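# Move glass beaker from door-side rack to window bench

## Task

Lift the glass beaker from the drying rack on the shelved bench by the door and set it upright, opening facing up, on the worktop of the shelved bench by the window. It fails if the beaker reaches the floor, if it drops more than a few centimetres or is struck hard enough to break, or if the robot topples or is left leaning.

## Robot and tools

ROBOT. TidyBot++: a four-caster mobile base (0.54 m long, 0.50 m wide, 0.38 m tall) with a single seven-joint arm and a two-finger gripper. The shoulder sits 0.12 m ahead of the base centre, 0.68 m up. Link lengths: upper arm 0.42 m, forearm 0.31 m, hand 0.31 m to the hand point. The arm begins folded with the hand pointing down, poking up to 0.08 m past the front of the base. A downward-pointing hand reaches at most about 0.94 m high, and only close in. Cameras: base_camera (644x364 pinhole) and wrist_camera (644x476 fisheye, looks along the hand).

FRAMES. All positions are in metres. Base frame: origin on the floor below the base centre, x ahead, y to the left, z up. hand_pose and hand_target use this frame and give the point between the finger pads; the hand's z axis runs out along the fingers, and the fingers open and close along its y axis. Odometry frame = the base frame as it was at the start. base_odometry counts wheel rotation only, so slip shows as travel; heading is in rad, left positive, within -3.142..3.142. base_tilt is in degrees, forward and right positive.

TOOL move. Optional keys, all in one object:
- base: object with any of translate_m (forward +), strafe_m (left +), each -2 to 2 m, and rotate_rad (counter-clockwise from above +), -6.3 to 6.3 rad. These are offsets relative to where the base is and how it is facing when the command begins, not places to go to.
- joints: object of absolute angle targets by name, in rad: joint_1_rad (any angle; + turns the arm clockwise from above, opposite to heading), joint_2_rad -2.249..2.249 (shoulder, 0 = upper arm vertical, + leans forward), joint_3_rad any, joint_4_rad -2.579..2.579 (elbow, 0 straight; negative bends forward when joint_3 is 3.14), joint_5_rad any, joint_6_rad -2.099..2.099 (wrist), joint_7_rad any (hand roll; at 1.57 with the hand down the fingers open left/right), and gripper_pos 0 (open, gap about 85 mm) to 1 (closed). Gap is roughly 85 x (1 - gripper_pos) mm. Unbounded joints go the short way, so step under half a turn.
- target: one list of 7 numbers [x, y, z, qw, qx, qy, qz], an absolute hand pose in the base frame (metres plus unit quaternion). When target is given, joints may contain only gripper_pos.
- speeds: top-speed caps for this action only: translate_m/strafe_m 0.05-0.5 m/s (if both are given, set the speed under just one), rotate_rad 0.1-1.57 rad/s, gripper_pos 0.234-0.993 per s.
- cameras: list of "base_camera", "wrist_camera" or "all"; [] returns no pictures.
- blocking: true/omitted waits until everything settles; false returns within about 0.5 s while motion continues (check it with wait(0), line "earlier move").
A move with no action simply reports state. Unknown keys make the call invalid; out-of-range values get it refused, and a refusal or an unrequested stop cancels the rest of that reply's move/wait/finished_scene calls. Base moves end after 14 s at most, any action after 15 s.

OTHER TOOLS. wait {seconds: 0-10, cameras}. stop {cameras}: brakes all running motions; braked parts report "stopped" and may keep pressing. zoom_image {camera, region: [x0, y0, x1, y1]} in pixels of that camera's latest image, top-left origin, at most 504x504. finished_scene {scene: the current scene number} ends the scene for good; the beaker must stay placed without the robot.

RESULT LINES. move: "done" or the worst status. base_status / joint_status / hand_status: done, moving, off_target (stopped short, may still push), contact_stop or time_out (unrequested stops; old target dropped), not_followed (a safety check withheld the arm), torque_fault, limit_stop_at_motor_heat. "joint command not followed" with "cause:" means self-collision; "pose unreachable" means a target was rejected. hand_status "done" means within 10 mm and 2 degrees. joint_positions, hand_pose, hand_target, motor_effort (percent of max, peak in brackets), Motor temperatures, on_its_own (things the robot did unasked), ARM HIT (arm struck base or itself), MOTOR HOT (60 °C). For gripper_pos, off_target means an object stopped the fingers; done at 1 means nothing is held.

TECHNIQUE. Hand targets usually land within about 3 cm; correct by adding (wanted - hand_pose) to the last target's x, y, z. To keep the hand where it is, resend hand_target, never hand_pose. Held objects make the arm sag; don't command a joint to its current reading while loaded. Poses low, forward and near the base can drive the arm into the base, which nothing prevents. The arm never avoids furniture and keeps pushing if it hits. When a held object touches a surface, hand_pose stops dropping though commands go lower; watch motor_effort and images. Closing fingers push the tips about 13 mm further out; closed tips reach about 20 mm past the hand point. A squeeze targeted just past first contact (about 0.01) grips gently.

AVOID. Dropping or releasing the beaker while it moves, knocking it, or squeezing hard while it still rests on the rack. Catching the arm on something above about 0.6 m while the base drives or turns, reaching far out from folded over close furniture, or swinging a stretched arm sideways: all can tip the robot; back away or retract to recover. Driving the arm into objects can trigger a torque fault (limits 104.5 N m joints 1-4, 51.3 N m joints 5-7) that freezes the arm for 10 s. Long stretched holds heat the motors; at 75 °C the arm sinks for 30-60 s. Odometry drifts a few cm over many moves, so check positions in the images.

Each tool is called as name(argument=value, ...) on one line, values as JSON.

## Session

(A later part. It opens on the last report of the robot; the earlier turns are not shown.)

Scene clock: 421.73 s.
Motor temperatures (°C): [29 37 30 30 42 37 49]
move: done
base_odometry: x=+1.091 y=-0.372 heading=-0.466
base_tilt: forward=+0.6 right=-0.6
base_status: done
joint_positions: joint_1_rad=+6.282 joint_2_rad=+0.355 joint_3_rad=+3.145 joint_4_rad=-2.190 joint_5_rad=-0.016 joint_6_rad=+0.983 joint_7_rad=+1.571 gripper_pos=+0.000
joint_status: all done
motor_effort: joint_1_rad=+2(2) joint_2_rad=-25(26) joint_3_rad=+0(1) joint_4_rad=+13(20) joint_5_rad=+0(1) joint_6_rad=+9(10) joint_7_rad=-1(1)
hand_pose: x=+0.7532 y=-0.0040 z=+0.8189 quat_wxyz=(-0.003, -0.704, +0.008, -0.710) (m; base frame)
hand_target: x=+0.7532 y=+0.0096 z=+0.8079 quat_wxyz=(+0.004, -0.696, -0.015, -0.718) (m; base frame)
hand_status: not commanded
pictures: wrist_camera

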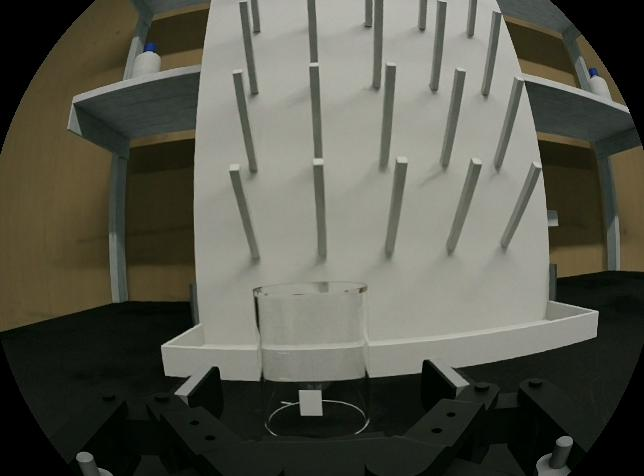

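move(base={"translate_m": 0.079, "strafe_m": 0.0035}, joints={"joint_2_rad": 0.412}, speeds={"translate_m": 0.15}, cameras=["wrist_camera"])

zoom_image(camera="wrist_camera", region=[180, 260, 460, 476])

Scene clock: 444.57 s.
Motor temperatures (°C): [29 37 30 30 42 37 49]
move: done
base_odometry: x=+1.163 y=-0.404 heading=-0.466
base_tilt: forward=+0.6 right=-0.6
base_status: done
joint_positions: joint_1_rad=+6.282 joint_2_rad=+0.372 joint_3_rad=+3.145 joint_4_rad=-2.193 joint_5_rad=-0.016 joint_6_rad=+0.987 joint_7_rad=+1.571 gripper_pos=+0.000
joint_status: all done
motor_effort: joint_1_rad=+0(1) joint_2_rad=-26(27) joint_3_rad=+0(1) joint_4_rad=+13(14) joint_5_rad=-1(1) joint_6_rad=+9(9) joint_7_rad=-1(1)
hand_pose: x=+0.7547 y=-0.0039 z=+0.8084 quat_wxyz=(-0.003, -0.709, +0.008, -0.705) (m; base frame)
hand_target: x=+0.7547 y=+0.0096 z=+0.8003 quat_wxyz=(+0.004, -0.700, -0.015, -0.714) (m; base frame)
hand_status: not commanded
pictures: wrist_camera

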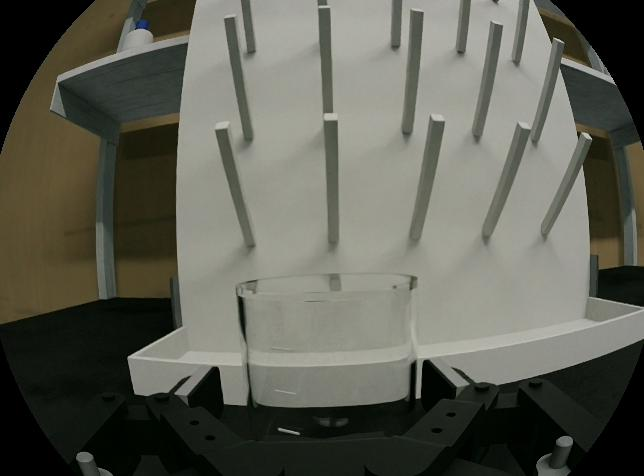

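Scaled by 1.800.

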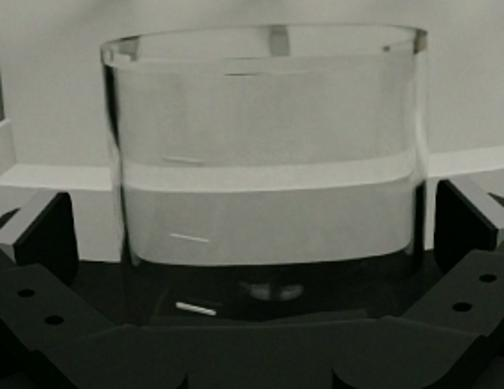

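move(base={"strafe_m": -0.0035}, joints={"gripper_pos": 0.15}, speeds={"gripper_pos": 0.234, "strafe_m": 0.05}, cameras=[])

move(joints={"gripper_pos": 0.195}, speeds={"gripper_pos": 0.234}, cameras=["wrist_camera"])

zoom_image(camera="wrist_camera", region=[180, 260, 460, 476])

Scene clock: 452.87 s.
Motor temperatures (°C): [29 37 30 30 42 37 49]
move: done
base_odometry: x=+1.162 y=-0.407 heading=-0.465
base_tilt: forward=+0.6 right=-0.6
base_status: done
joint_positions: joint_1_rad=+6.282 joint_2_rad=+0.372 joint_3_rad=+3.144 joint_4_rad=-2.193 joint_5_rad=-0.015 joint_6_rad=+0.987 joint_7_rad=+1.571 gripper_pos=+0.152
joint_status: all done
motor_effort: joint_1_rad=+0(3) joint_2_rad=-25(26) joint_3_rad=-1(3) joint_4_rad=+13(13) joint_5_rad=-1(1) joint_6_rad=+9(9) joint_7_rad=+0(1)
hand_pose: x=+0.7547 y=-0.0034 z=+0.8084 quat_wxyz=(-0.003, -0.709, +0.007, -0.705) (m; base frame)
hand_target: x=+0.7547 y=+0.0096 z=+0.8003 quat_wxyz=(+0.004, -0.700, -0.015, -0.714) (m; base frame)
hand_status: not commanded
pictures: none
No camera images: "cameras" was empty.

Scene clock: 453.37 s.
Motor temperatures (°C): [29 37 30 30 42 37 49]
move: done
base_odometry: x=+1.162 y=-0.407 heading=-0.465
base_tilt: forward=+0.6 right=-0.6
base_status: not commanded
joint_positions: joint_1_rad=+6.282 joint_2_rad=+0.372 joint_3_rad=+3.144 joint_4_rad=-2.193 joint_5_rad=-0.015 joint_6_rad=+0.987 joint_7_rad=+1.571 gripper_pos=+0.195
joint_status: all done
motor_effort: joint_1_rad=+1(1) joint_2_rad=-26(26) joint_3_rad=+0(1) joint_4_rad=+13(13) joint_5_rad=+0(1) joint_6_rad=+9(9) joint_7_rad=+0(1)
hand_pose: x=+0.7547 y=-0.0034 z=+0.8084 quat_wxyz=(-0.003, -0.709, +0.007, -0.705) (m; base frame)
hand_target: x=+0.7547 y=+0.0096 z=+0.8003 quat_wxyz=(+0.004, -0.700, -0.015, -0.714) (m; base frame)
hand_status: not commanded
pictures: wrist_camera

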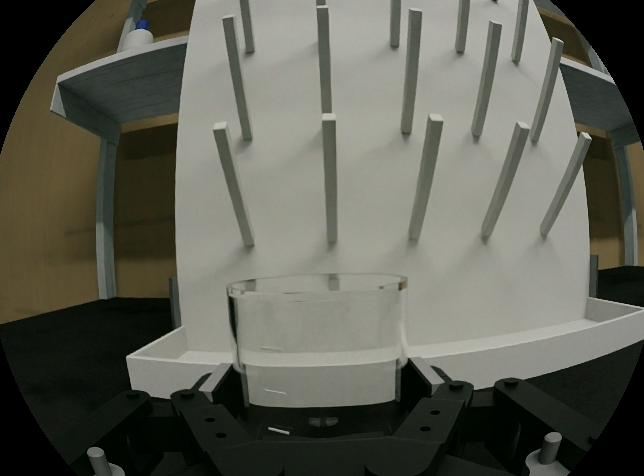

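Scaled by 1.800.

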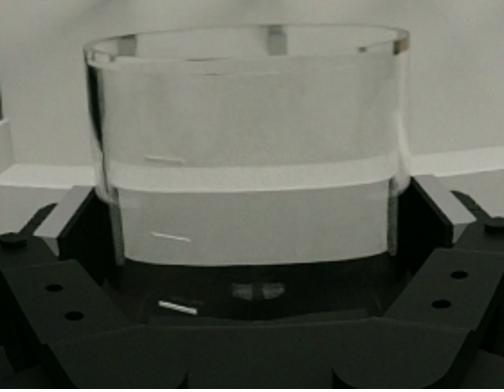

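move(joints={"gripper_pos": 0.212}, speeds={"gripper_pos": 0.234}, cameras=[])

move(joints={"gripper_pos": 0.23}, speeds={"gripper_pos": 0.234}, cameras=["wrist_camera"])

Scene clock: 455.80 s.
Motor temperatures (°C): [29 37 30 30 42 37 49]
move: done
base_odometry: x=+1.162 y=-0.407 heading=-0.465
base_tilt: forward=+0.6 right=-0.6
base_status: not commanded
joint_positions: joint_1_rad=+6.282 joint_2_rad=+0.372 joint_3_rad=+3.144 joint_4_rad=-2.193 joint_5_rad=-0.015 joint_6_rad=+0.987 joint_7_rad=+1.571 gripper_pos=+0.205
joint_status: all done
motor_effort: joint_1_rad=+0(1) joint_2_rad=-26(26) joint_3_rad=+0(1) joint_4_rad=+13(13) joint_5_rad=+0(1) joint_6_rad=+8(9) joint_7_rad=-1(1)
hand_pose: x=+0.7547 y=-0.0034 z=+0.8084 quat_wxyz=(-0.003, -0.709, +0.007, -0.705) (m; base frame)
hand_target: x=+0.7547 y=+0.0096 z=+0.8003 quat_wxyz=(+0.004, -0.700, -0.015, -0.714) (m; base frame)
hand_status: not commanded
pictures: none
No camera images: "cameras" was empty.

Scene clock: 456.20 s.
Motor temperatures (°C): [29 37 30 30 42 37 49]
move: done
base_odometry: x=+1.162 y=-0.407 heading=-0.465
base_tilt: forward=+0.6 right=-0.6
base_status: not commanded
joint_positions: joint_1_rad=+6.282 joint_2_rad=+0.372 joint_3_rad=+3.144 joint_4_rad=-2.193 joint_5_rad=-0.015 joint_6_rad=+0.987 joint_7_rad=+1.571 gripper_pos=+0.218
joint_status: all done
motor_effort: joint_1_rad=+1(2) joint_2_rad=-25(26) joint_3_rad=+0(1) joint_4_rad=+13(13) joint_5_rad=-1(1) joint_6_rad=+9(9) joint_7_rad=+0(1)
hand_pose: x=+0.7547 y=-0.0034 z=+0.8084 quat_wxyz=(-0.003, -0.709, +0.007, -0.705) (m; base frame)
hand_target: x=+0.7547 y=+0.0096 z=+0.8003 quat_wxyz=(+0.004, -0.700, -0.015, -0.714) (m; base frame)
hand_status: not commanded
pictures: wrist_camera

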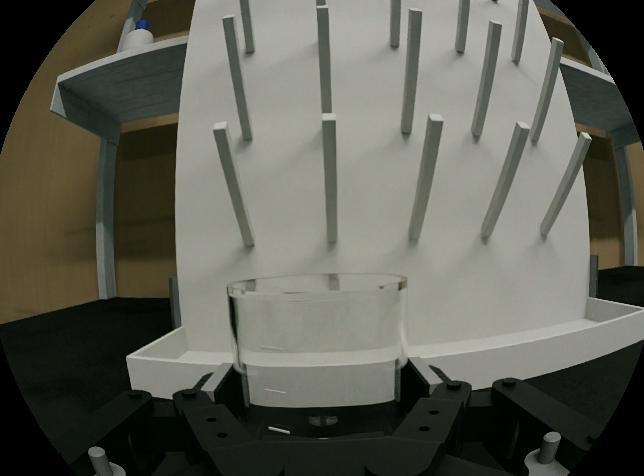

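move(joints={"joint_2_rad": 0.26}, cameras=["wrist_camera"])

Scene clock: 482.27 s.
Motor temperatures (°C): [29 37 30 30 42 37 49]
move: done
base_odometry: x=+1.162 y=-0.407 heading=-0.465
base_tilt: forward=+0.6 right=-0.6
base_status: not commanded
joint_positions: joint_1_rad=+6.282 joint_2_rad=+0.287 joint_3_rad=+3.144 joint_4_rad=-2.196 joint_5_rad=-0.015 joint_6_rad=+0.988 joint_7_rad=+1.571 gripper_pos=+0.221
joint_status: all done
motor_effort: joint_1_rad=+1(2) joint_2_rad=-25(28) joint_3_rad=+0(1) joint_4_rad=+15(15) joint_5_rad=-1(1) joint_6_rad=+10(11) joint_7_rad=+0(1)
hand_pose: x=+0.7408 y=-0.0034 z=+0.8603 quat_wxyz=(-0.002, -0.680, +0.008, -0.733) (m; base frame)
hand_target: x=+0.7294 y=+0.0096 z=+0.8952 quat_wxyz=(+0.003, -0.644, -0.015, -0.765) (m; base frame)
hand_status: not commanded
pictures: wrist_camera

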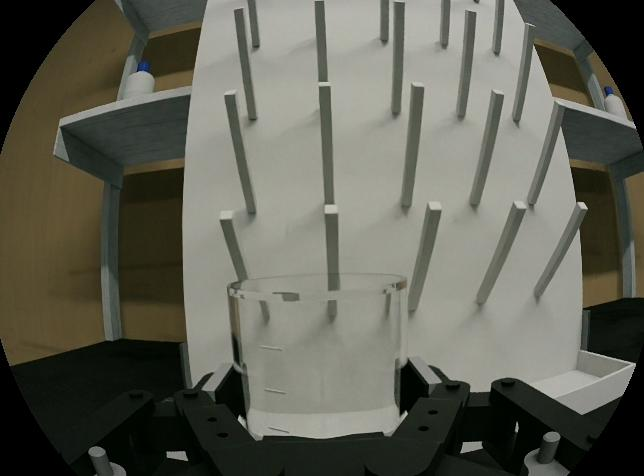

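move(base={"translate_m": -1.889, "strafe_m": -0.068, "rotate_rad": 3.177}, joints={"joint_2_rad": -0.285, "joint_4_rad": -1.963, "joint_6_rad": 0.085, "joint_7_rad": -1.50}, cameras=["base_camera", "wrist_camera"])

Scene clock: 492.47 s.
Motor temperatures (°C): [29 37 30 30 42 37 49]
move: done
base_odometry: x=-0.557 y=+0.379 heading=+2.713
base_tilt: forward=+0.6 right=-0.6
base_status: done
joint_positions: joint_1_rad=+6.284 joint_2_rad=-0.266 joint_3_rad=+3.143 joint_4_rad=-1.980 joint_5_rad=-0.014 joint_6_rad=+0.141 joint_7_rad=-1.430 gripper_pos=+0.221
joint_status: all done
motor_effort: joint_1_rad=+0(3) joint_2_rad=-13(28) joint_3_rad=+0(3) joint_4_rad=+21(21) joint_5_rad=-1(2) joint_6_rad=+10(11) joint_7_rad=+0(2)
hand_pose: x=+0.6307 y=-0.0004 z=+1.0428 quat_wxyz=(+0.705, -0.043, +0.706, -0.046) (m; base frame)
hand_target: x=+0.6245 y=+0.0021 z=+1.0450 quat_wxyz=(+0.698, -0.037, +0.714, -0.034) (m; base frame)
hand_status: not commanded
pictures: base_camera, wrist_camera

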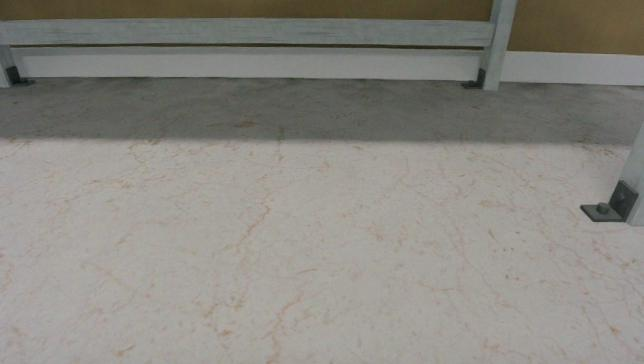

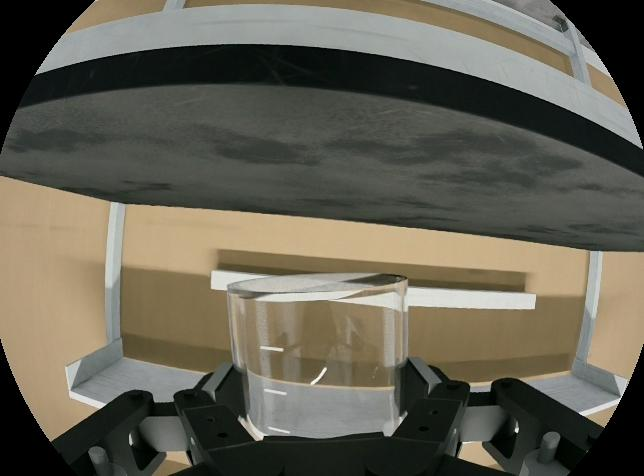

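zoom_image(camera="wrist_camera", region=[150, 20, 500, 270])

zoom_image(camera="wrist_camera", region=[180, 250, 460, 460])

Scaled by 1.440.

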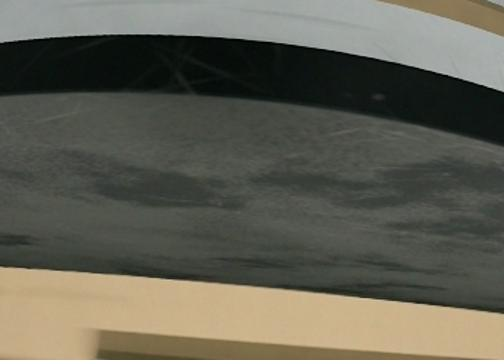

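Scaled by 1.800.

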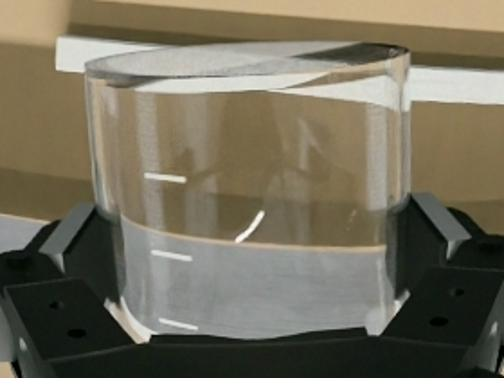

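move(base={"translate_m": 0.05}, joints={"joint_7_rad": -1.641}, speeds={"translate_m": 0.2}, cameras=["base_camera", "wrist_camera"])

zoom_image(camera="wrist_camera", region=[150, 0, 500, 250])

Scene clock: 506.10 s.
Motor temperatures (°C): [29 37 30 30 42 37 49]
move: done
base_odometry: x=-0.603 y=+0.400 heading=+2.715
base_tilt: forward=+0.6 right=-0.6
base_status: done
joint_positions: joint_1_rad=+6.284 joint_2_rad=-0.271 joint_3_rad=+3.143 joint_4_rad=-1.979 joint_5_rad=-0.014 joint_6_rad=+0.140 joint_7_rad=-1.591 gripper_pos=+0.221
joint_status: all done
motor_effort: joint_1_rad=+2(2) joint_2_rad=-12(17) joint_3_rad=+1(1) joint_4_rad=+20(21) joint_5_rad=+0(1) joint_6_rad=+10(10) joint_7_rad=+0(1)
hand_pose: x=+0.6292 y=-0.0004 z=+1.0449 quat_wxyz=(+0.708, +0.013, +0.706, +0.011) (m; base frame)
hand_target: x=+0.6245 y=+0.0021 z=+1.0450 quat_wxyz=(+0.699, +0.014, +0.715, +0.015) (m; base frame)
hand_status: not commanded
pictures: base_camera, wrist_camera

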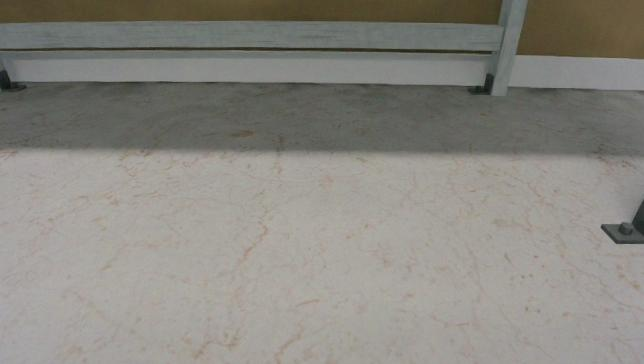

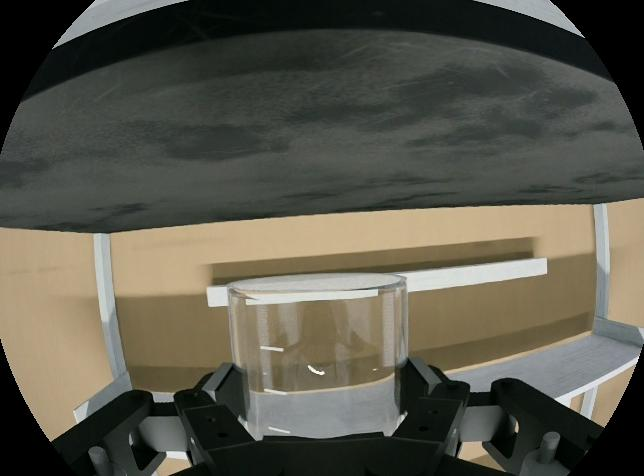

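Scaled by 1.440.

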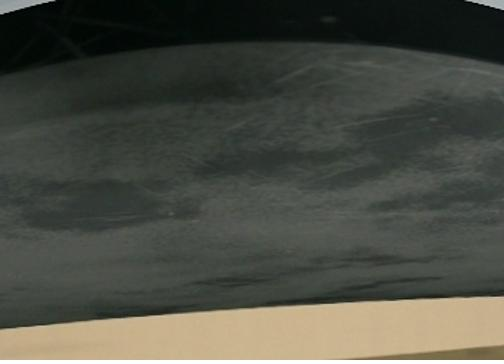

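move(base={"translate_m": 0.056}, joints={"joint_2_rad": -0.16, "joint_4_rad": -2.185, "joint_6_rad": 0.485, "joint_7_rad": -1.50}, speeds={"translate_m": 0.2}, cameras=["wrist_camera"])

Scene clock: 516.83 s.
Motor temperatures (°C): [29 37 30 30 42 37 49]
move: done
base_odometry: x=-0.654 y=+0.423 heading=+2.716
base_tilt: forward=+0.6 right=-0.6
base_status: done
joint_positions: joint_1_rad=+6.284 joint_2_rad=-0.181 joint_3_rad=+3.143 joint_4_rad=-2.162 joint_5_rad=-0.014 joint_6_rad=+0.390 joint_7_rad=-1.563 gripper_pos=+0.221
joint_status: all done
motor_effort: joint_1_rad=+2(2) joint_2_rad=-14(17) joint_3_rad=-1(1) joint_4_rad=+19(21) joint_5_rad=+0(1) joint_6_rad=+10(11) joint_7_rad=+0(1)
hand_pose: x=+0.6428 y=-0.0014 z=+0.9641 quat_wxyz=(+0.700, +0.005, +0.714, -0.001) (m; base frame)
hand_target: x=+0.6456 y=+0.0057 z=+0.9688 quat_wxyz=(+0.717, -0.039, +0.695, -0.030) (m; base frame)
hand_status: not commanded
pictures: wrist_camera

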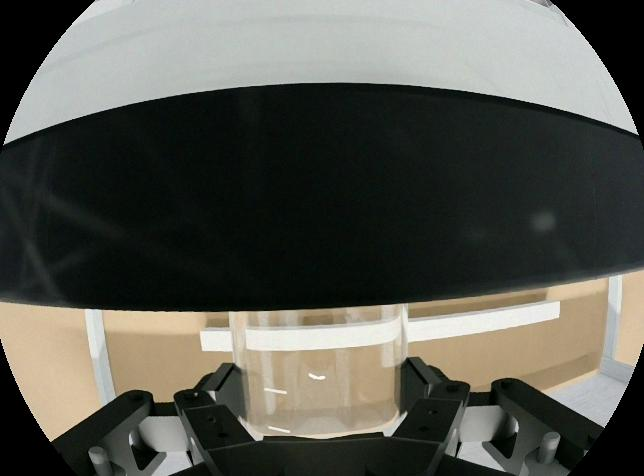

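move(joints={"joint_4_rad": -2.230, "joint_6_rad": 0.555}, cameras=[])

Scene clock: 521.30 s.
Motor temperatures (°C): [29 37 30 30 42 37 49]
move: done
base_odometry: x=-0.654 y=+0.423 heading=+2.716
base_tilt: forward=+0.6 right=-0.6
base_status: not commanded
joint_positions: joint_1_rad=+6.284 joint_2_rad=-0.181 joint_3_rad=+3.143 joint_4_rad=-2.209 joint_5_rad=-0.014 joint_6_rad=+0.467 joint_7_rad=-1.563 gripper_pos=+0.221
joint_status: all done
motor_effort: joint_1_rad=+1(2) joint_2_rad=-14(15) joint_3_rad=+0(1) joint_4_rad=+19(19) joint_5_rad=+0(1) joint_6_rad=+10(10) joint_7_rad=+0(1)
hand_pose: x=+0.6367 y=-0.0017 z=+0.9601 quat_wxyz=(+0.711, +0.005, +0.704, -0.001) (m; base frame)
hand_target: x=+0.6387 y=+0.0063 z=+0.9640 quat_wxyz=(+0.726, -0.039, +0.686, -0.030) (m; base frame)
hand_status: not commanded
pictures: none
No camera images: "cameras" was empty.

move(joints={"joint_4_rad": -2.250, "joint_6_rad": 0.58}, cameras=[])

move(joints={"joint_4_rad": -2.268, "joint_6_rad": 0.60}, cameras=["wrist_camera"])

Scene clock: 523.83 s.
Motor temperatures (°C): [29 37 30 30 42 37 49]
move: done
base_odometry: x=-0.654 y=+0.423 heading=+2.716
base_tilt: forward=+0.6 right=-0.6
base_status: not commanded
joint_positions: joint_1_rad=+6.284 joint_2_rad=-0.181 joint_3_rad=+3.143 joint_4_rad=-2.225 joint_5_rad=-0.014 joint_6_rad=+0.498 joint_7_rad=-1.563 gripper_pos=+0.221
joint_status: all done
motor_effort: joint_1_rad=+0(1) joint_2_rad=-13(14) joint_3_rad=+0(1) joint_4_rad=+18(18) joint_5_rad=+0(1) joint_6_rad=+9(9) joint_7_rad=+0(1)
hand_pose: x=+0.6343 y=-0.0018 z=+0.9605 quat_wxyz=(+0.716, +0.005, +0.698, -0.001) (m; base frame)
hand_target: x=+0.6356 y=+0.0065 z=+0.9601 quat_wxyz=(+0.728, -0.039, +0.684, -0.029) (m; base frame)
hand_status: not commanded
pictures: none
No camera images: "cameras" was empty.

Scene clock: 524.40 s.
Motor temperatures (°C): [29 37 30 30 42 37 49]
move: done
base_odometry: x=-0.654 y=+0.423 heading=+2.716
base_tilt: forward=+0.6 right=-0.6
base_status: not commanded
joint_positions: joint_1_rad=+6.284 joint_2_rad=-0.181 joint_3_rad=+3.143 joint_4_rad=-2.238 joint_5_rad=-0.014 joint_6_rad=+0.525 joint_7_rad=-1.563 gripper_pos=+0.221
joint_status: all done
motor_effort: joint_1_rad=+1(2) joint_2_rad=-13(13) joint_3_rad=+0(1) joint_4_rad=+18(19) joint_5_rad=+0(1) joint_6_rad=+8(10) joint_7_rad=-1(1)
hand_pose: x=+0.6322 y=-0.0019 z=+0.9607 quat_wxyz=(+0.721, +0.005, +0.693, -0.001) (m; base frame)
hand_target: x=+0.6327 y=+0.0066 z=+0.9558 quat_wxyz=(+0.728, -0.039, +0.684, -0.029) (m; base frame)
hand_status: not commanded
pictures: wrist_camera

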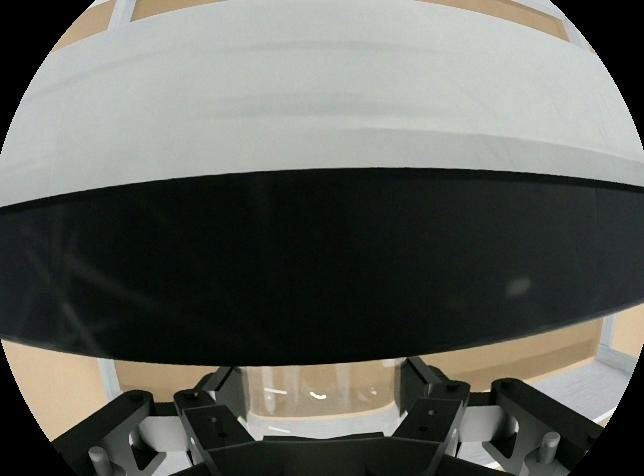

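move(cameras=["wrist_camera","base_camera"])

Scene clock: 529.97 s.
Motor temperatures (°C): [29 37 30 30 42 37 49]
base_odometry: x=-0.654 y=+0.423 heading=+2.716
base_tilt: forward=+0.6 right=-0.6
base_status: not commanded
joint_positions: joint_1_rad=+6.284 joint_2_rad=-0.181 joint_3_rad=+3.143 joint_4_rad=-2.238 joint_5_rad=-0.014 joint_6_rad=+0.525 joint_7_rad=-1.563 gripper_pos=+0.221
joint_status: all done
motor_effort: joint_1_rad=+0(2) joint_2_rad=-12(13) joint_3_rad=+0(1) joint_4_rad=+17(19) joint_5_rad=+0(1) joint_6_rad=+8(10) joint_7_rad=-1(1)
hand_pose: x=+0.6322 y=-0.0019 z=+0.9607 quat_wxyz=(+0.721, +0.005, +0.693, -0.001) (m; base frame)
hand_target: x=+0.6327 y=+0.0066 z=+0.9558 quat_wxyz=(+0.728, -0.039, +0.684, -0.029) (m; base frame)
hand_status: not commanded
pictures: base_camera, wrist_camera

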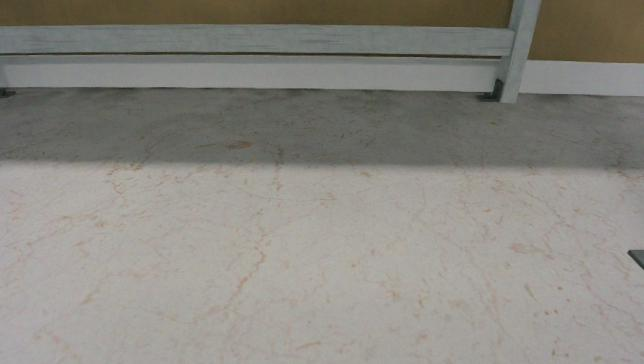

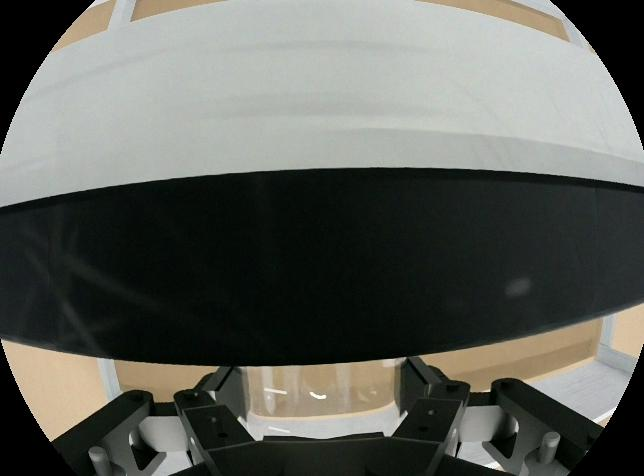

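move(joints={"joint_4_rad": -2.185, "joint_6_rad": 0.40}, cameras=["wrist_camera"])

Scene clock: 544.63 s.
Motor temperatures (°C): [29 36 30 30 42 37 49]
move: done
base_odometry: x=-0.654 y=+0.423 heading=+2.716
base_tilt: forward=+0.6 right=-0.6
base_status: not commanded
joint_positions: joint_1_rad=+6.284 joint_2_rad=-0.181 joint_3_rad=+3.143 joint_4_rad=-2.194 joint_5_rad=-0.014 joint_6_rad=+0.438 joint_7_rad=-1.563 gripper_pos=+0.221
joint_status: all done
motor_effort: joint_1_rad=+1(1) joint_2_rad=-13(14) joint_3_rad=+0(1) joint_4_rad=+19(19) joint_5_rad=+0(1) joint_6_rad=+9(10) joint_7_rad=+0(1)
hand_pose: x=+0.6386 y=-0.0016 z=+0.9596 quat_wxyz=(+0.705, +0.005, +0.709, -0.001) (m; base frame)
hand_target: x=+0.6453 y=+0.0050 z=+0.9423 quat_wxyz=(+0.687, -0.040, +0.725, -0.030) (m; base frame)
hand_status: not commanded
pictures: wrist_camera

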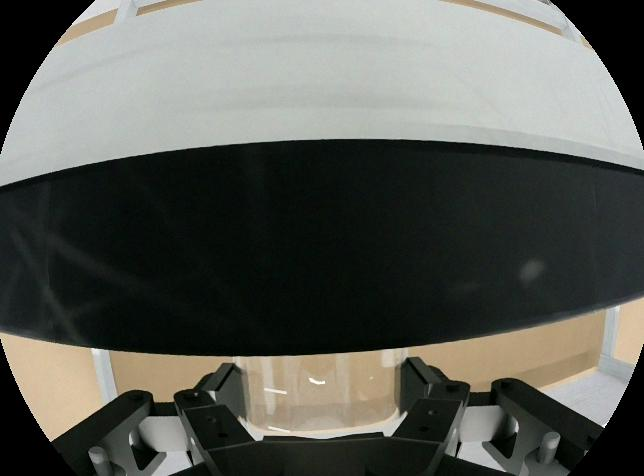

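move(joints={"gripper_pos": 0.14}, speeds={"gripper_pos": 0.234}, cameras=["wrist_camera"])

Scene clock: 549.77 s.
Motor temperatures (°C): [29 36 30 30 42 37 49]
move: done
base_odometry: x=-0.654 y=+0.423 heading=+2.716
base_tilt: forward=+0.6 right=-0.6
base_status: not commanded
joint_positions: joint_1_rad=+6.284 joint_2_rad=-0.181 joint_3_rad=+3.143 joint_4_rad=-2.194 joint_5_rad=-0.014 joint_6_rad=+0.438 joint_7_rad=-1.563 gripper_pos=+0.140
joint_status: all done
motor_effort: joint_1_rad=+1(2) joint_2_rad=-13(14) joint_3_rad=+0(1) joint_4_rad=+18(19) joint_5_rad=+0(1) joint_6_rad=+9(9) joint_7_rad=+0(1)
hand_pose: x=+0.6386 y=-0.0016 z=+0.9596 quat_wxyz=(+0.705, +0.005, +0.709, -0.001) (m; base frame)
hand_target: x=+0.6453 y=+0.0050 z=+0.9423 quat_wxyz=(+0.687, -0.040, +0.725, -0.030) (m; base frame)
hand_status: not commanded
pictures: wrist_camera

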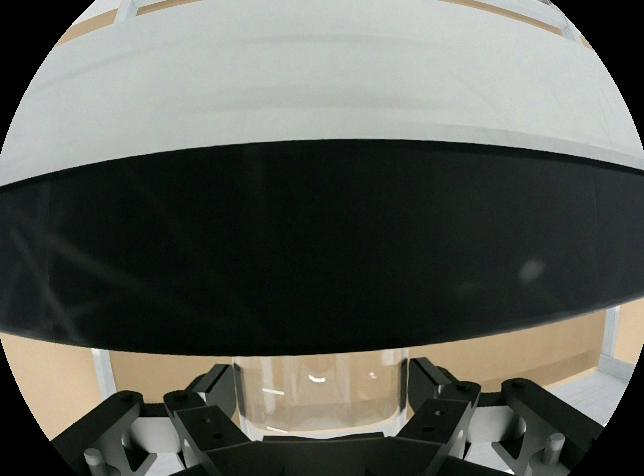

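move(joints={"gripper_pos": 0.0}, speeds={"gripper_pos": 0.4}, cameras=["wrist_camera"])

zoom_image(camera="wrist_camera", region=[180, 330, 480, 476])

Scene clock: 552.13 s.
Motor temperatures (°C): [29 36 30 30 42 37 49]
move: done
base_odometry: x=-0.654 y=+0.423 heading=+2.716
base_tilt: forward=+0.6 right=-0.6
base_status: not commanded
joint_positions: joint_1_rad=+6.284 joint_2_rad=-0.181 joint_3_rad=+3.143 joint_4_rad=-2.194 joint_5_rad=-0.014 joint_6_rad=+0.438 joint_7_rad=-1.563 gripper_pos=+0.000
joint_status: all done
motor_effort: joint_1_rad=+1(1) joint_2_rad=-13(13) joint_3_rad=+0(1) joint_4_rad=+18(18) joint_5_rad=+0(1) joint_6_rad=+9(9) joint_7_rad=+0(1)
hand_pose: x=+0.6386 y=-0.0016 z=+0.9596 quat_wxyz=(+0.705, +0.005, +0.709, -0.001) (m; base frame)
hand_target: x=+0.6453 y=+0.0050 z=+0.9423 quat_wxyz=(+0.687, -0.040, +0.725, -0.030) (m; base frame)
hand_status: not commanded
pictures: wrist_camera

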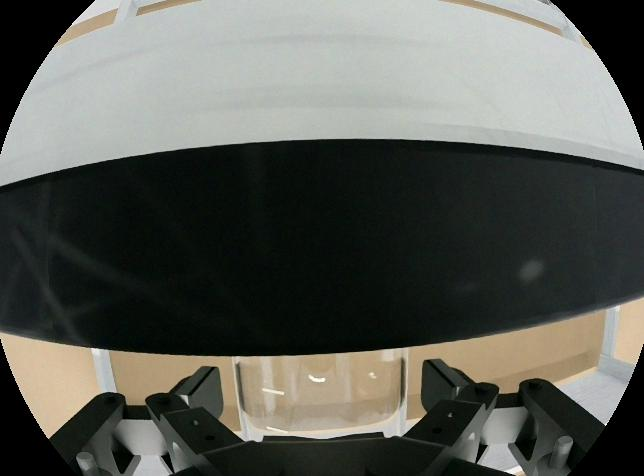

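Scaled by 1.680.

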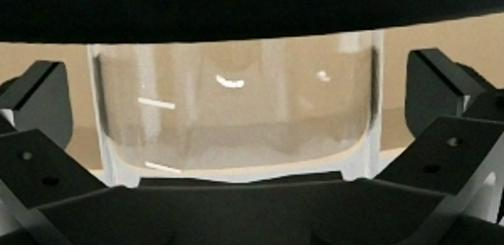

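zoom_image(camera="wrist_camera", region=[220, 340, 425, 450])

Scaled by 2.459.

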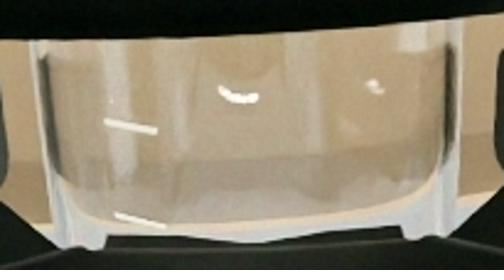

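move(base={"translate_m": -0.3}, speeds={"translate_m": 0.15}, cameras=["wrist_camera"])

zoom_image(camera="wrist_camera", region=[222, 240, 422, 400])

Scene clock: 575.00 s.
Motor temperatures (°C): [29 36 30 30 42 37 49]
move: done
base_odometry: x=-0.381 y=+0.300 heading=+2.718
base_tilt: forward=+0.5 right=-0.6
base_status: done
joint_positions: joint_1_rad=+6.284 joint_2_rad=-0.178 joint_3_rad=+3.143 joint_4_rad=-2.193 joint_5_rad=-0.014 joint_6_rad=+0.438 joint_7_rad=-1.563 gripper_pos=+0.000
joint_status: not commanded
motor_effort: joint_1_rad=+2(2) joint_2_rad=-14(16) joint_3_rad=+0(1) joint_4_rad=+18(19) joint_5_rad=+0(1) joint_6_rad=+9(9) joint_7_rad=+0(1)
hand_pose: x=+0.6397 y=-0.0016 z=+0.9584 quat_wxyz=(+0.704, +0.005, +0.710, -0.001) (m; base frame)
hand_target: x=+0.6453 y=+0.0050 z=+0.9423 quat_wxyz=(+0.687, -0.040, +0.725, -0.030) (m; base frame)
hand_status: not commanded
pictures: wrist_camera

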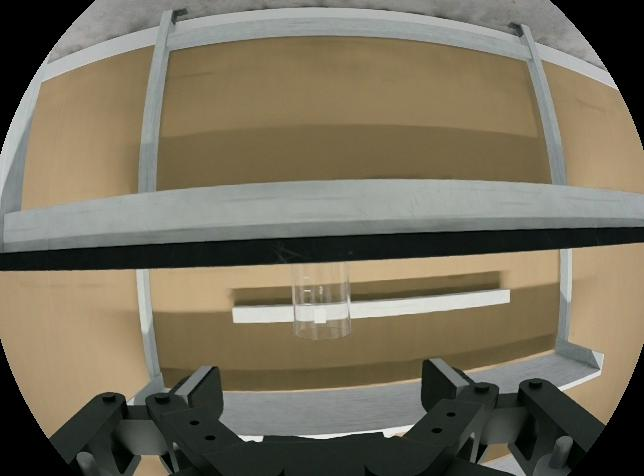

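Scaled by 2.520.

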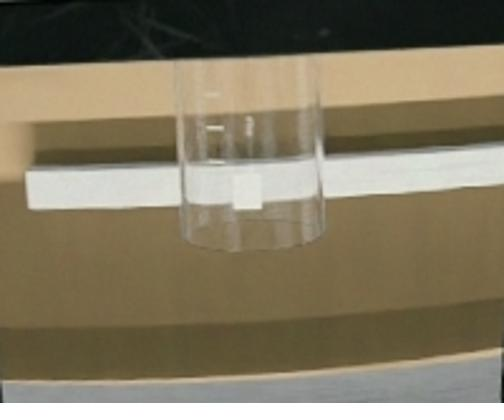

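move(joints={"joint_4_rad": -1.5, "joint_6_rad": -0.62}, cameras=["wrist_camera"])

zoom_image(camera="wrist_camera", region=[222, 140, 422, 300])

Scene clock: 582.80 s.
Motor temperatures (°C): [29 36 30 30 42 37 49]
move: done
base_odometry: x=-0.381 y=+0.300 heading=+2.718
base_tilt: forward=+0.6 right=-0.6
base_status: not commanded
joint_positions: joint_1_rad=+6.284 joint_2_rad=-0.178 joint_3_rad=+3.143 joint_4_rad=-1.512 joint_5_rad=-0.014 joint_6_rad=-0.553 joint_7_rad=-1.563 gripper_pos=+0.000
joint_status: all done
motor_effort: joint_1_rad=+1(2) joint_2_rad=-13(15) joint_3_rad=+0(1) joint_4_rad=+19(20) joint_5_rad=-1(1) joint_6_rad=+8(10) joint_7_rad=+0(1)
hand_pose: x=+0.6461 y=+0.0025 z=+1.0729 quat_wxyz=(+0.587, +0.000, +0.810, +0.004) (m; base frame)
hand_target: x=+0.6460 y=-0.0041 z=+1.0511 quat_wxyz=(+0.556, -0.035, +0.830, -0.034) (m; base frame)
hand_status: not commanded
pictures: wrist_camera

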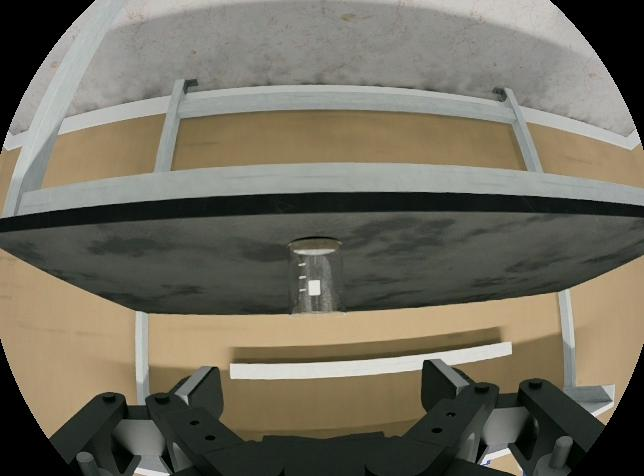

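Scaled by 2.520.

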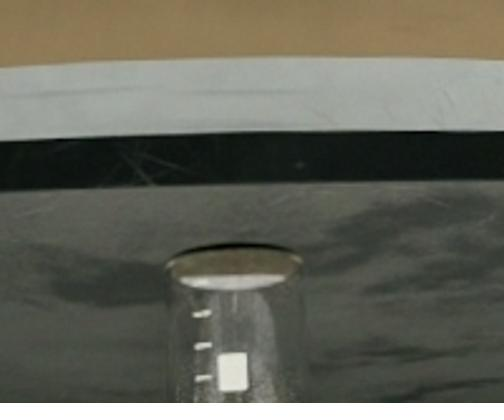

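zoom_image(camera="wrist_camera", region=[265, 225, 365, 325])

Scaled by 5.040.

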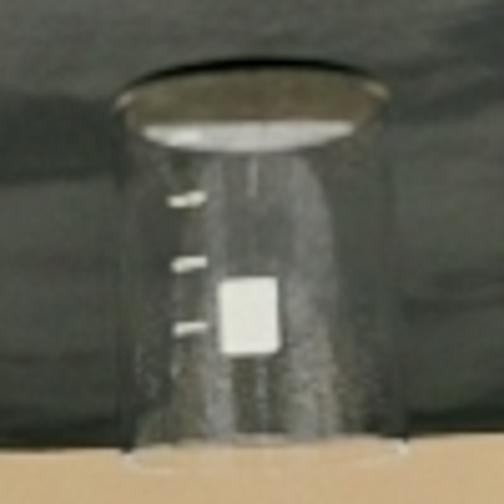

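finished_scene(scene=2)

The scene is finished: the task was done.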